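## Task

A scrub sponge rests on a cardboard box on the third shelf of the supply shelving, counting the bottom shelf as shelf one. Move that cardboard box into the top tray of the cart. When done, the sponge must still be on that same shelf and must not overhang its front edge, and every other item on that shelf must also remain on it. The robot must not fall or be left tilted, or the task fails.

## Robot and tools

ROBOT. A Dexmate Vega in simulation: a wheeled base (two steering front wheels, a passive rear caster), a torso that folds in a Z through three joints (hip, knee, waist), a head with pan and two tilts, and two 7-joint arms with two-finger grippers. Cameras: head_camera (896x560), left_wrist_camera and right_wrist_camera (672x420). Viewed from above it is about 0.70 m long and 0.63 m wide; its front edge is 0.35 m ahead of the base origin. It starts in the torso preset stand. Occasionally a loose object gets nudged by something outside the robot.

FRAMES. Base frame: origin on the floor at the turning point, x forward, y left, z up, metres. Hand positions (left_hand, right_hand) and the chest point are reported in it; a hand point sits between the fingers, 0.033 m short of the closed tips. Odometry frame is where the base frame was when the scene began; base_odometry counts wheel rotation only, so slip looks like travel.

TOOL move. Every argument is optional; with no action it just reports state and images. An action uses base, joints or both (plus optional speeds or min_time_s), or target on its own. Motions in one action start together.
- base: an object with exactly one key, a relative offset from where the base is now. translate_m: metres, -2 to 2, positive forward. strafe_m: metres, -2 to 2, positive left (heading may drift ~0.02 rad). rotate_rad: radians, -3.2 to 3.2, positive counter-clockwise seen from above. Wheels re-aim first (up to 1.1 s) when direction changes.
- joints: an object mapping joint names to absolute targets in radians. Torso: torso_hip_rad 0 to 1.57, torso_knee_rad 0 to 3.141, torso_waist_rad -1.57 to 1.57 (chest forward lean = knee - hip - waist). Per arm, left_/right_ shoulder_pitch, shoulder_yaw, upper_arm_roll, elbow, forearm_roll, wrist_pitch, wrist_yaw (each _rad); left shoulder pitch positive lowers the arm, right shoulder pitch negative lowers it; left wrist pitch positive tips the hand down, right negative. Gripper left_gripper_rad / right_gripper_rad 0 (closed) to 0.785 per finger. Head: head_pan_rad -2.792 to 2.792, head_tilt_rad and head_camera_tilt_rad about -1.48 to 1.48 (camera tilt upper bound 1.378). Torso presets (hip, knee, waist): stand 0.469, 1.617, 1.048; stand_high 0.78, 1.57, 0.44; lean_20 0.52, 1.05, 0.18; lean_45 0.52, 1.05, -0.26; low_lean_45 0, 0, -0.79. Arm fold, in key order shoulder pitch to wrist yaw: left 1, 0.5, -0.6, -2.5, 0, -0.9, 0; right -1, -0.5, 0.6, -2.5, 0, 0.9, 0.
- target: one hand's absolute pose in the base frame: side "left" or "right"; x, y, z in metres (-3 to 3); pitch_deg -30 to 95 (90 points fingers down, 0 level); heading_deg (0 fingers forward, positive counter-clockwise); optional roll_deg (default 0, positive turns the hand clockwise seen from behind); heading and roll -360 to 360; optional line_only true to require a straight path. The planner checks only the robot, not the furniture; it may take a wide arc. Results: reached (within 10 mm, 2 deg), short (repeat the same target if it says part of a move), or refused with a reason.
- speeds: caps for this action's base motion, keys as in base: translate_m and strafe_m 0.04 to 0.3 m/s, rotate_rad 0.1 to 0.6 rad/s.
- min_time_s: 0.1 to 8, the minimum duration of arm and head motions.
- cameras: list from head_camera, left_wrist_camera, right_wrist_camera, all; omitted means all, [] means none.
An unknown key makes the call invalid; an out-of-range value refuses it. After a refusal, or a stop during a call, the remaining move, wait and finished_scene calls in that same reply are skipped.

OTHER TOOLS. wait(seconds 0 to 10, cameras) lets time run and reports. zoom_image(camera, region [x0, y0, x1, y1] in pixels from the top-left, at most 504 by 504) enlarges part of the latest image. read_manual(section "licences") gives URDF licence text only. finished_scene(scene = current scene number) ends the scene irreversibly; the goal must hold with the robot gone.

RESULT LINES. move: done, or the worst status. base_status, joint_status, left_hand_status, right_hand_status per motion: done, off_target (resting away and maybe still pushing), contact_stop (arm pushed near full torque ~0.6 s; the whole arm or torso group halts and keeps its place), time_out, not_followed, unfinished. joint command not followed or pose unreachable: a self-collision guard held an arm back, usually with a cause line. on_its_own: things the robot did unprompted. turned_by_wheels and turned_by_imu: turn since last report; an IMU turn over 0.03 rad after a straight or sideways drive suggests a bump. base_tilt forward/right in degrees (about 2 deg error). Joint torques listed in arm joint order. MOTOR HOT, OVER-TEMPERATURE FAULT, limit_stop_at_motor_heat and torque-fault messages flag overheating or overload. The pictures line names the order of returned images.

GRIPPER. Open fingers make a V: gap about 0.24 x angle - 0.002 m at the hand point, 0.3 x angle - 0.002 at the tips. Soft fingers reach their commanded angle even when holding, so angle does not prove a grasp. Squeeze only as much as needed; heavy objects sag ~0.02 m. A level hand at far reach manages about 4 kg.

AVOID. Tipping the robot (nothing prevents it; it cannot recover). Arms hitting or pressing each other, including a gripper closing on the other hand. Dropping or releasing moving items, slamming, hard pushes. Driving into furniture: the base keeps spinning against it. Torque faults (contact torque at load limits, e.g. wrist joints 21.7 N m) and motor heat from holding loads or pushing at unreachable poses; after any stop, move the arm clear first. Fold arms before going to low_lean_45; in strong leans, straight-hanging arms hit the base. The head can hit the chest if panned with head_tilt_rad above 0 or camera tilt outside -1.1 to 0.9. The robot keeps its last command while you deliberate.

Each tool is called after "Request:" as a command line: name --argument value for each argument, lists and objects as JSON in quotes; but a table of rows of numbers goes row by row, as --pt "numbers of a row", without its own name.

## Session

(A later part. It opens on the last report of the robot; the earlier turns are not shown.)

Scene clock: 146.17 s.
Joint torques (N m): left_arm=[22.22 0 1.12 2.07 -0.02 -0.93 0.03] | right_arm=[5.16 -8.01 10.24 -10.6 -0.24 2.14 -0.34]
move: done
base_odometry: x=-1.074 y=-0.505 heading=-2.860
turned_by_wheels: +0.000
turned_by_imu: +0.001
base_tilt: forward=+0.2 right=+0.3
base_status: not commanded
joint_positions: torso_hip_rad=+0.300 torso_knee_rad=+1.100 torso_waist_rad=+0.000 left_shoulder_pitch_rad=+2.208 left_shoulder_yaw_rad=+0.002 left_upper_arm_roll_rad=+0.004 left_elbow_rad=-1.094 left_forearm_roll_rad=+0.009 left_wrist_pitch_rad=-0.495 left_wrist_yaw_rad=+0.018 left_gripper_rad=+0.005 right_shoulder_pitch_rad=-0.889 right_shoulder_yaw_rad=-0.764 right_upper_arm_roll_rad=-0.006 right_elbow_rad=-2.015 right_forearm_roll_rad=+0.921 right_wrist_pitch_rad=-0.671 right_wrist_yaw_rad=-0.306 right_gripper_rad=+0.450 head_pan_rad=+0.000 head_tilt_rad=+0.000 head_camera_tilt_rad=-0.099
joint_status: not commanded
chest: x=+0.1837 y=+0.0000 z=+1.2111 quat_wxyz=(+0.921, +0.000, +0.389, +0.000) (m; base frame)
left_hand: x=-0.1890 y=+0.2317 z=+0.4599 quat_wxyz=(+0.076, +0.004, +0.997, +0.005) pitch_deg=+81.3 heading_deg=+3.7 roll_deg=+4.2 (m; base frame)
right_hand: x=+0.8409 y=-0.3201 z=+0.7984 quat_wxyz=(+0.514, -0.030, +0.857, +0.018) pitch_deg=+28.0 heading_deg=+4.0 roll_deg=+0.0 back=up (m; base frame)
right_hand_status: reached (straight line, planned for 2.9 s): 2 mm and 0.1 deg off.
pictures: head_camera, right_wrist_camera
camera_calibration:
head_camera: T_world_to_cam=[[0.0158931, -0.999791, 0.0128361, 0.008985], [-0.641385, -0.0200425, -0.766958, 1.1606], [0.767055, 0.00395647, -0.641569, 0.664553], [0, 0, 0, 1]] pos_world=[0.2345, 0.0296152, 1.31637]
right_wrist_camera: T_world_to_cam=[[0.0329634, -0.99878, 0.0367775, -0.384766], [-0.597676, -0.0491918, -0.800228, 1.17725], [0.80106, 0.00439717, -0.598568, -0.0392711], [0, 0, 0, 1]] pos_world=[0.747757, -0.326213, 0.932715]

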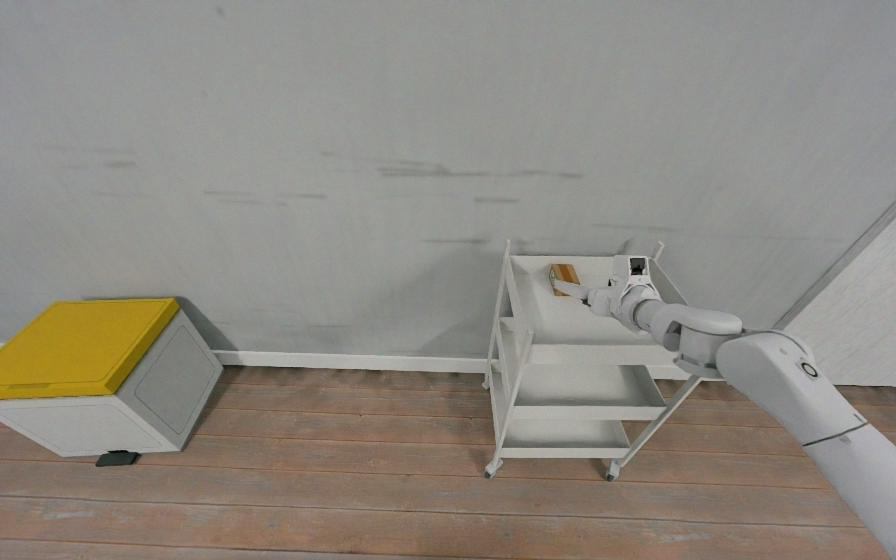

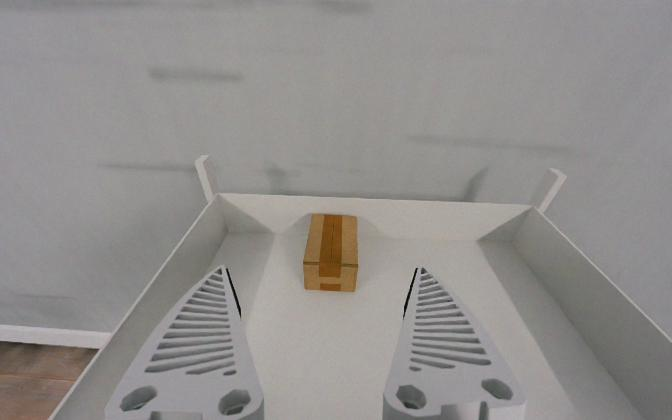

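Request:
move --base '{"translate_m": -0.8}' --joints '{"torso_hip_rad":0.469,"torso_knee_rad":1.617,"torso_waist_rad":1.048}' --cameras '["head_camera"]'

Request:
move --joints '{"right_shoulder_pitch_rad":-2.195,"right_shoulder_yaw_rad":0.02,"right_upper_arm_roll_rad":0.0,"right_elbow_rad":-1.08,"right_forearm_roll_rad":0.0,"right_wrist_pitch_rad":0.5,"right_wrist_yaw_rad":0.0}' --cameras '["head_camera"]'

Request:
move --joints '{"right_shoulder_pitch_rad":-1.769,"right_shoulder_yaw_rad":-0.818,"right_upper_arm_roll_rad":0.255,"right_elbow_rad":-2.42,"right_forearm_roll_rad":1.236,"right_wrist_pitch_rad":-0.917,"right_wrist_yaw_rad":-0.494,"right_gripper_rad":0.5}' --cameras '["head_camera"]'

Request:
move --joints '{"left_shoulder_pitch_rad":1.769,"left_shoulder_yaw_rad":0.818,"left_upper_arm_roll_rad":-0.255,"left_elbow_rad":-2.42,"left_forearm_roll_rad":-1.236,"left_wrist_pitch_rad":0.917,"left_wrist_yaw_rad":0.494,"left_gripper_rad":0.5}'

Scene clock: 152.70 s.
Joint torques (N m): left_arm=[8.68 0.73 0.71 -3.13 -0.04 -2.04 0.01] | right_arm=[12.06 -7.65 9.64 -7.13 -0.65 3.04 -0.2]
move: done
base_odometry: x=-0.305 y=-0.283 heading=-2.859
turned_by_wheels: +0.001
turned_by_imu: +0.008
base_tilt: forward=+0.2 right=+0.3
base_status: done
joint_positions: torso_hip_rad=+0.469 torso_knee_rad=+1.617 torso_waist_rad=+1.048 left_shoulder_pitch_rad=+2.208 left_shoulder_yaw_rad=+0.002 left_upper_arm_roll_rad=+0.004 left_elbow_rad=-1.094 left_forearm_roll_rad=+0.009 left_wrist_pitch_rad=-0.495 left_wrist_yaw_rad=+0.018 left_gripper_rad=+0.005 right_shoulder_pitch_rad=-0.892 right_shoulder_yaw_rad=-0.765 right_upper_arm_roll_rad=-0.003 right_elbow_rad=-2.020 right_forearm_roll_rad=+0.924 right_wrist_pitch_rad=-0.674 right_wrist_yaw_rad=-0.308 right_gripper_rad=+0.450 head_pan_rad=+0.000 head_tilt_rad=+0.000 head_camera_tilt_rad=-0.099
joint_status: all done
chest: x=-0.0110 y=+0.0000 z=+1.4154 quat_wxyz=(+0.999, +0.000, +0.050, +0.000) (m; base frame)
left_hand: x=+0.1876 y=+0.2317 z=+0.6007 quat_wxyz=(+0.413, +0.002, +0.911, +0.006) pitch_deg=+41.2 heading_deg=+0.7 roll_deg=+1.0 back=up (m; base frame)
right_hand: x=+0.7561 y=-0.3199 z=+1.5230 quat_wxyz=(+0.777, -0.034, +0.629, +0.007) pitch_deg=-11.9 heading_deg=+3.6 roll_deg=-2.6 back=up (m; base frame)
pictures: head_camera
camera_calibration:
head_camera: T_world_to_cam=[[0.00389252, -0.999791, 0.0200539, -0.000893008], [0.00321788, -0.0200414, -0.999794, 1.52915], [0.999987, 0.00395625, 0.00313919, 0.0349723], [0, 0, 0, 1]] pos_world=[-0.039889, 0.0296152, 1.52874]

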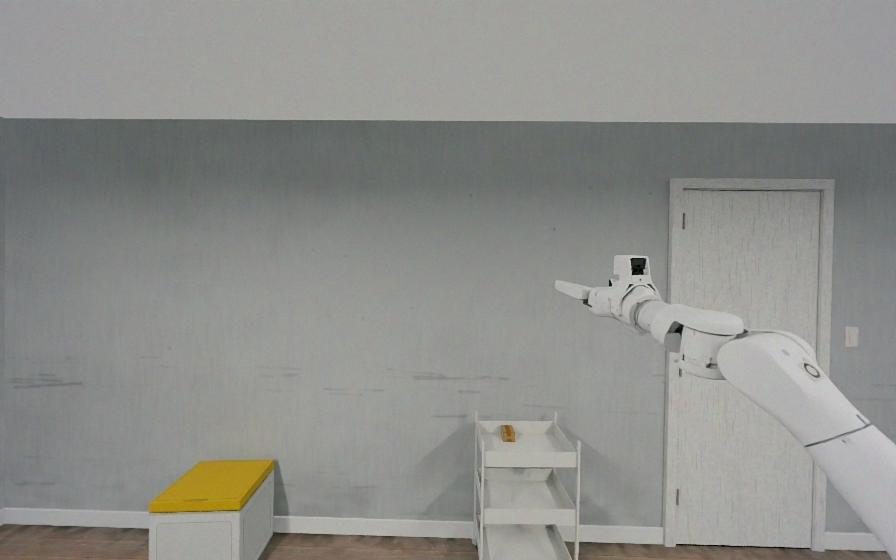

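Scene clock: 158.63 s.
Joint torques (N m): left_arm=[8.46 -0.08 1.31 -3.92 0 -2.72 0.17] | right_arm=[-10.9 1.26 2.97 -2.23 0.03 3.38 0.33]
move: done
base_odometry: x=-0.305 y=-0.283 heading=-2.859
turned_by_wheels: +0.000
turned_by_imu: +0.002
base_tilt: forward=+0.2 right=+0.3
base_status: not commanded
joint_positions: torso_hip_rad=+0.469 torso_knee_rad=+1.617 torso_waist_rad=+1.048 left_shoulder_pitch_rad=+2.208 left_shoulder_yaw_rad=+0.002 left_upper_arm_roll_rad=+0.004 left_elbow_rad=-1.094 left_forearm_roll_rad=+0.009 left_wrist_pitch_rad=-0.495 left_wrist_yaw_rad=+0.018 left_gripper_rad=+0.005 right_shoulder_pitch_rad=-2.189 right_shoulder_yaw_rad=+0.016 right_upper_arm_roll_rad=+0.000 right_elbow_rad=-1.084 right_forearm_roll_rad=+0.004 right_wrist_pitch_rad=+0.495 right_wrist_yaw_rad=-0.002 right_gripper_rad=+0.450 head_pan_rad=+0.000 head_tilt_rad=+0.000 head_camera_tilt_rad=-0.099
joint_status: all done
chest: x=-0.0110 y=+0.0000 z=+1.4154 quat_wxyz=(+0.999, +0.000, +0.050, +0.000) (m; base frame)
left_hand: x=+0.1876 y=+0.2317 z=+0.6007 quat_wxyz=(+0.413, +0.002, +0.911, +0.006) pitch_deg=+41.2 heading_deg=+0.7 roll_deg=+1.0 back=up (m; base frame)
right_hand: x=+0.1975 y=-0.2235 z=+0.6009 quat_wxyz=(+0.417, +0.010, +0.909, +0.003) pitch_deg=+40.7 heading_deg=-0.3 roll_deg=+1.0 back=up (m; base frame)
pictures: head_camera
camera_calibration:
head_camera: T_world_to_cam=[[0.00389051, -0.999791, 0.0200543, -0.00089371], [0.00331786, -0.0200414, -0.999794, 1.52916], [0.999987, 0.00395624, 0.0032392, 0.0348191], [0, 0, 0, 1]] pos_world=[-0.0398887, 0.0296152, 1.52875]

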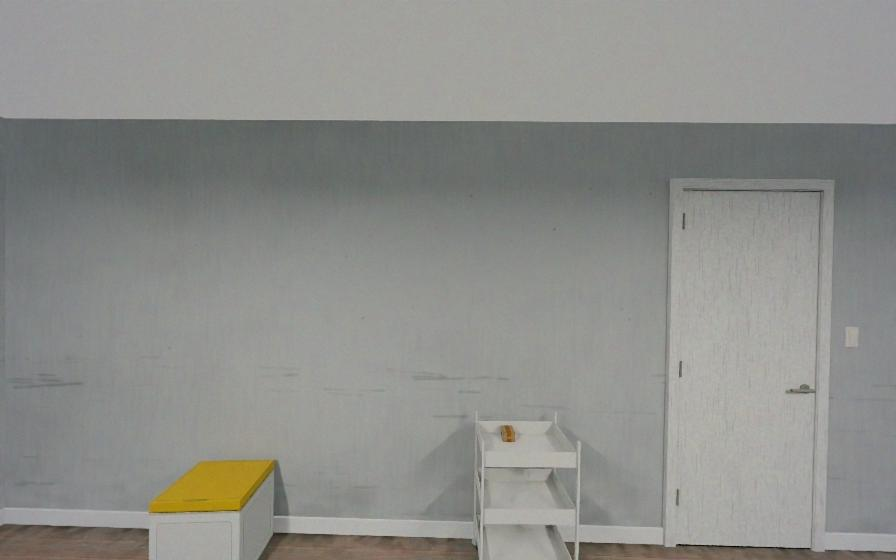

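Scene clock: 164.90 s.
Joint torques (N m): left_arm=[8.48 1.27 1.01 -2.81 -0.05 -2.34 0.17] | right_arm=[15.04 -8.14 9.71 -8.72 -0.36 2.98 -0.26]
move: done
base_odometry: x=-0.305 y=-0.283 heading=-2.859
turned_by_wheels: +0.000
turned_by_imu: +0.002
base_tilt: forward=+0.1 right=+0.3
base_status: not commanded
joint_positions: torso_hip_rad=+0.469 torso_knee_rad=+1.617 torso_waist_rad=+1.048 left_shoulder_pitch_rad=+2.208 left_shoulder_yaw_rad=+0.002 left_upper_arm_roll_rad=+0.004 left_elbow_rad=-1.094 left_forearm_roll_rad=+0.009 left_wrist_pitch_rad=-0.495 left_wrist_yaw_rad=+0.018 left_gripper_rad=+0.005 right_shoulder_pitch_rad=-1.771 right_shoulder_yaw_rad=-0.814 right_upper_arm_roll_rad=+0.253 right_elbow_rad=-2.414 right_forearm_roll_rad=+1.231 right_wrist_pitch_rad=-0.912 right_wrist_yaw_rad=-0.492 right_gripper_rad=+0.500 head_pan_rad=+0.000 head_tilt_rad=+0.000 head_camera_tilt_rad=-0.099
joint_status: all done
chest: x=-0.0110 y=+0.0000 z=+1.4154 quat_wxyz=(+0.999, +0.000, +0.050, +0.000) (m; base frame)
left_hand: x=+0.1876 y=+0.2317 z=+0.6007 quat_wxyz=(+0.413, +0.002, +0.911, +0.006) pitch_deg=+41.2 heading_deg=+0.7 roll_deg=+1.0 back=up (m; base frame)
right_hand: x=+0.5606 y=-0.2599 z=+1.0769 quat_wxyz=(+0.497, -0.072, +0.863, +0.045) pitch_deg=+30.1 heading_deg=+9.9 roll_deg=+0.4 back=up (m; base frame)
pictures: head_camera
camera_calibration:
head_camera: T_world_to_cam=[[0.00389051, -0.999791, 0.0200543, -0.00089371], [0.00331786, -0.0200414, -0.999794, 1.52916], [0.999987, 0.00395624, 0.0032392, 0.0348191], [0, 0, 0, 1]] pos_world=[-0.0398887, 0.0296152, 1.52875]

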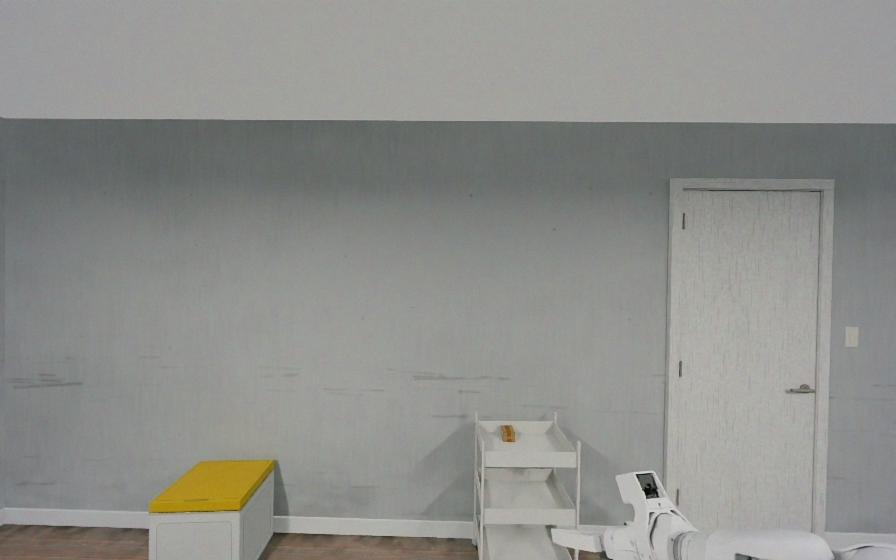

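Scene clock: 171.17 s.
Joint torques (N m): left_arm=[-13.03 13.44 -11.49 -6.49 0.24 -2.5 0.35] | right_arm=[13.08 -6.82 8.58 -9.22 -0.2 3.37 -0.27]
move: done
base_odometry: x=-0.305 y=-0.283 heading=-2.859
turned_by_wheels: +0.000
turned_by_imu: +0.002
base_tilt: forward=+0.1 right=+0.3
base_status: not commanded
joint_positions: torso_hip_rad=+0.469 torso_knee_rad=+1.617 torso_waist_rad=+1.048 left_shoulder_pitch_rad=+1.771 left_shoulder_yaw_rad=+0.814 left_upper_arm_roll_rad=-0.253 left_elbow_rad=-2.415 left_forearm_roll_rad=-1.231 left_wrist_pitch_rad=+0.912 left_wrist_yaw_rad=+0.492 left_gripper_rad=+0.500 right_shoulder_pitch_rad=-1.769 right_shoulder_yaw_rad=-0.818 right_upper_arm_roll_rad=+0.254 right_elbow_rad=-2.420 right_forearm_roll_rad=+1.236 right_wrist_pitch_rad=-0.917 right_wrist_yaw_rad=-0.494 right_gripper_rad=+0.500 head_pan_rad=+0.000 head_tilt_rad=+0.000 head_camera_tilt_rad=-0.099
joint_status: all done
chest: x=-0.0110 y=+0.0000 z=+1.4155 quat_wxyz=(+0.999, +0.000, +0.050, +0.000) (m; base frame)
left_hand: x=+0.5607 y=+0.2597 z=+1.0771 quat_wxyz=(+0.497, +0.072, +0.863, -0.045) pitch_deg=+30.1 heading_deg=-9.9 roll_deg=-0.3 back=up (m; base frame)
right_hand: x=+0.5597 y=-0.2579 z=+1.0786 quat_wxyz=(+0.497, -0.076, +0.863, +0.044) pitch_deg=+30.1 heading_deg=+10.1 roll_deg=+0.1 back=up (m; base frame)
pictures: head_camera, left_wrist_camera, right_wrist_camera
camera_calibration:
head_camera: T_world_to_cam=[[0.00389051, -0.999791, 0.0200543, -0.00089371], [0.00331786, -0.0200414, -0.999794, 1.52916], [0.999987, 0.00395624, 0.0032392, 0.0348191], [0, 0, 0, 1]] pos_world=[-0.0398887, 0.0296152, 1.52875]
left_wrist_camera: T_world_to_cam=[[-0.172534, -0.98437, 0.035313, 0.310567], [-0.573865, 0.071316, -0.815839, 1.24473], [0.800569, -0.161025, -0.5772, 0.368181], [0, 0, 0, 1]] pos_world=[0.473133, 0.276231, 1.21704]
right_wrist_camera: T_world_to_cam=[[0.140241, -0.989414, 0.0373259, -0.381816], [-0.617649, -0.116886, -0.777719, 1.20586], [0.773849, 0.0860137, -0.627503, 0.420854], [0, 0, 0, 1]] pos_world=[0.472666, -0.273025, 1.21616]

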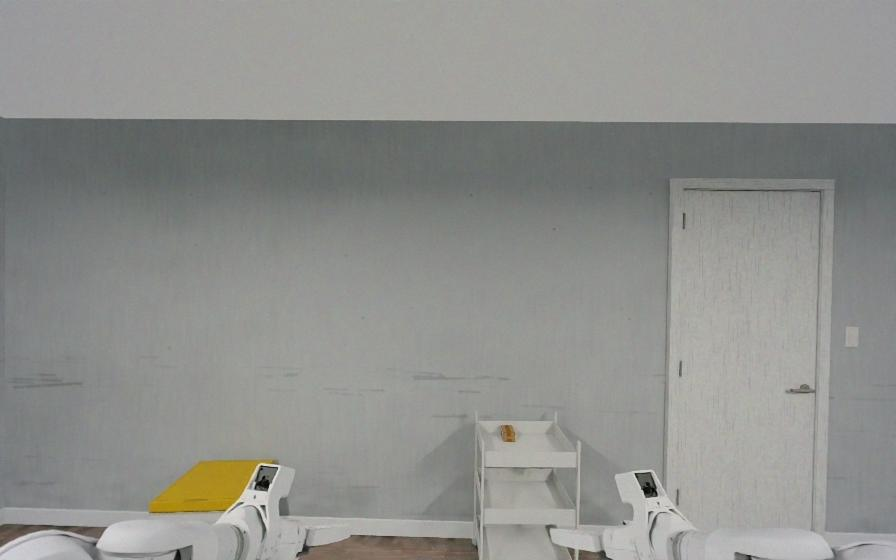

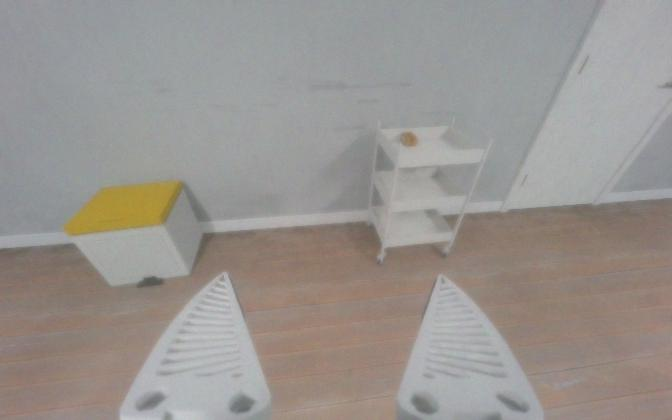

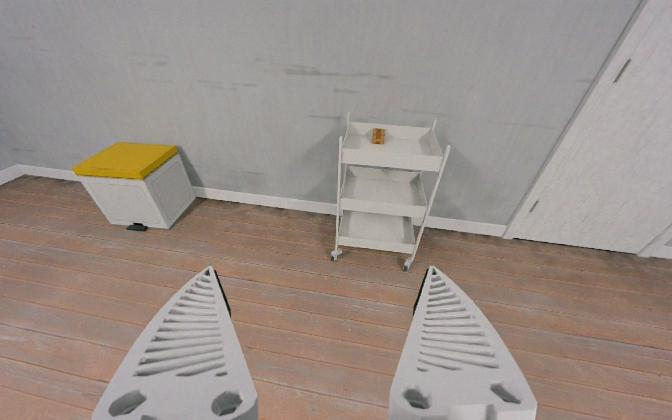

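Request:
finished_scene --scene 1

The scene is finished: the task was done.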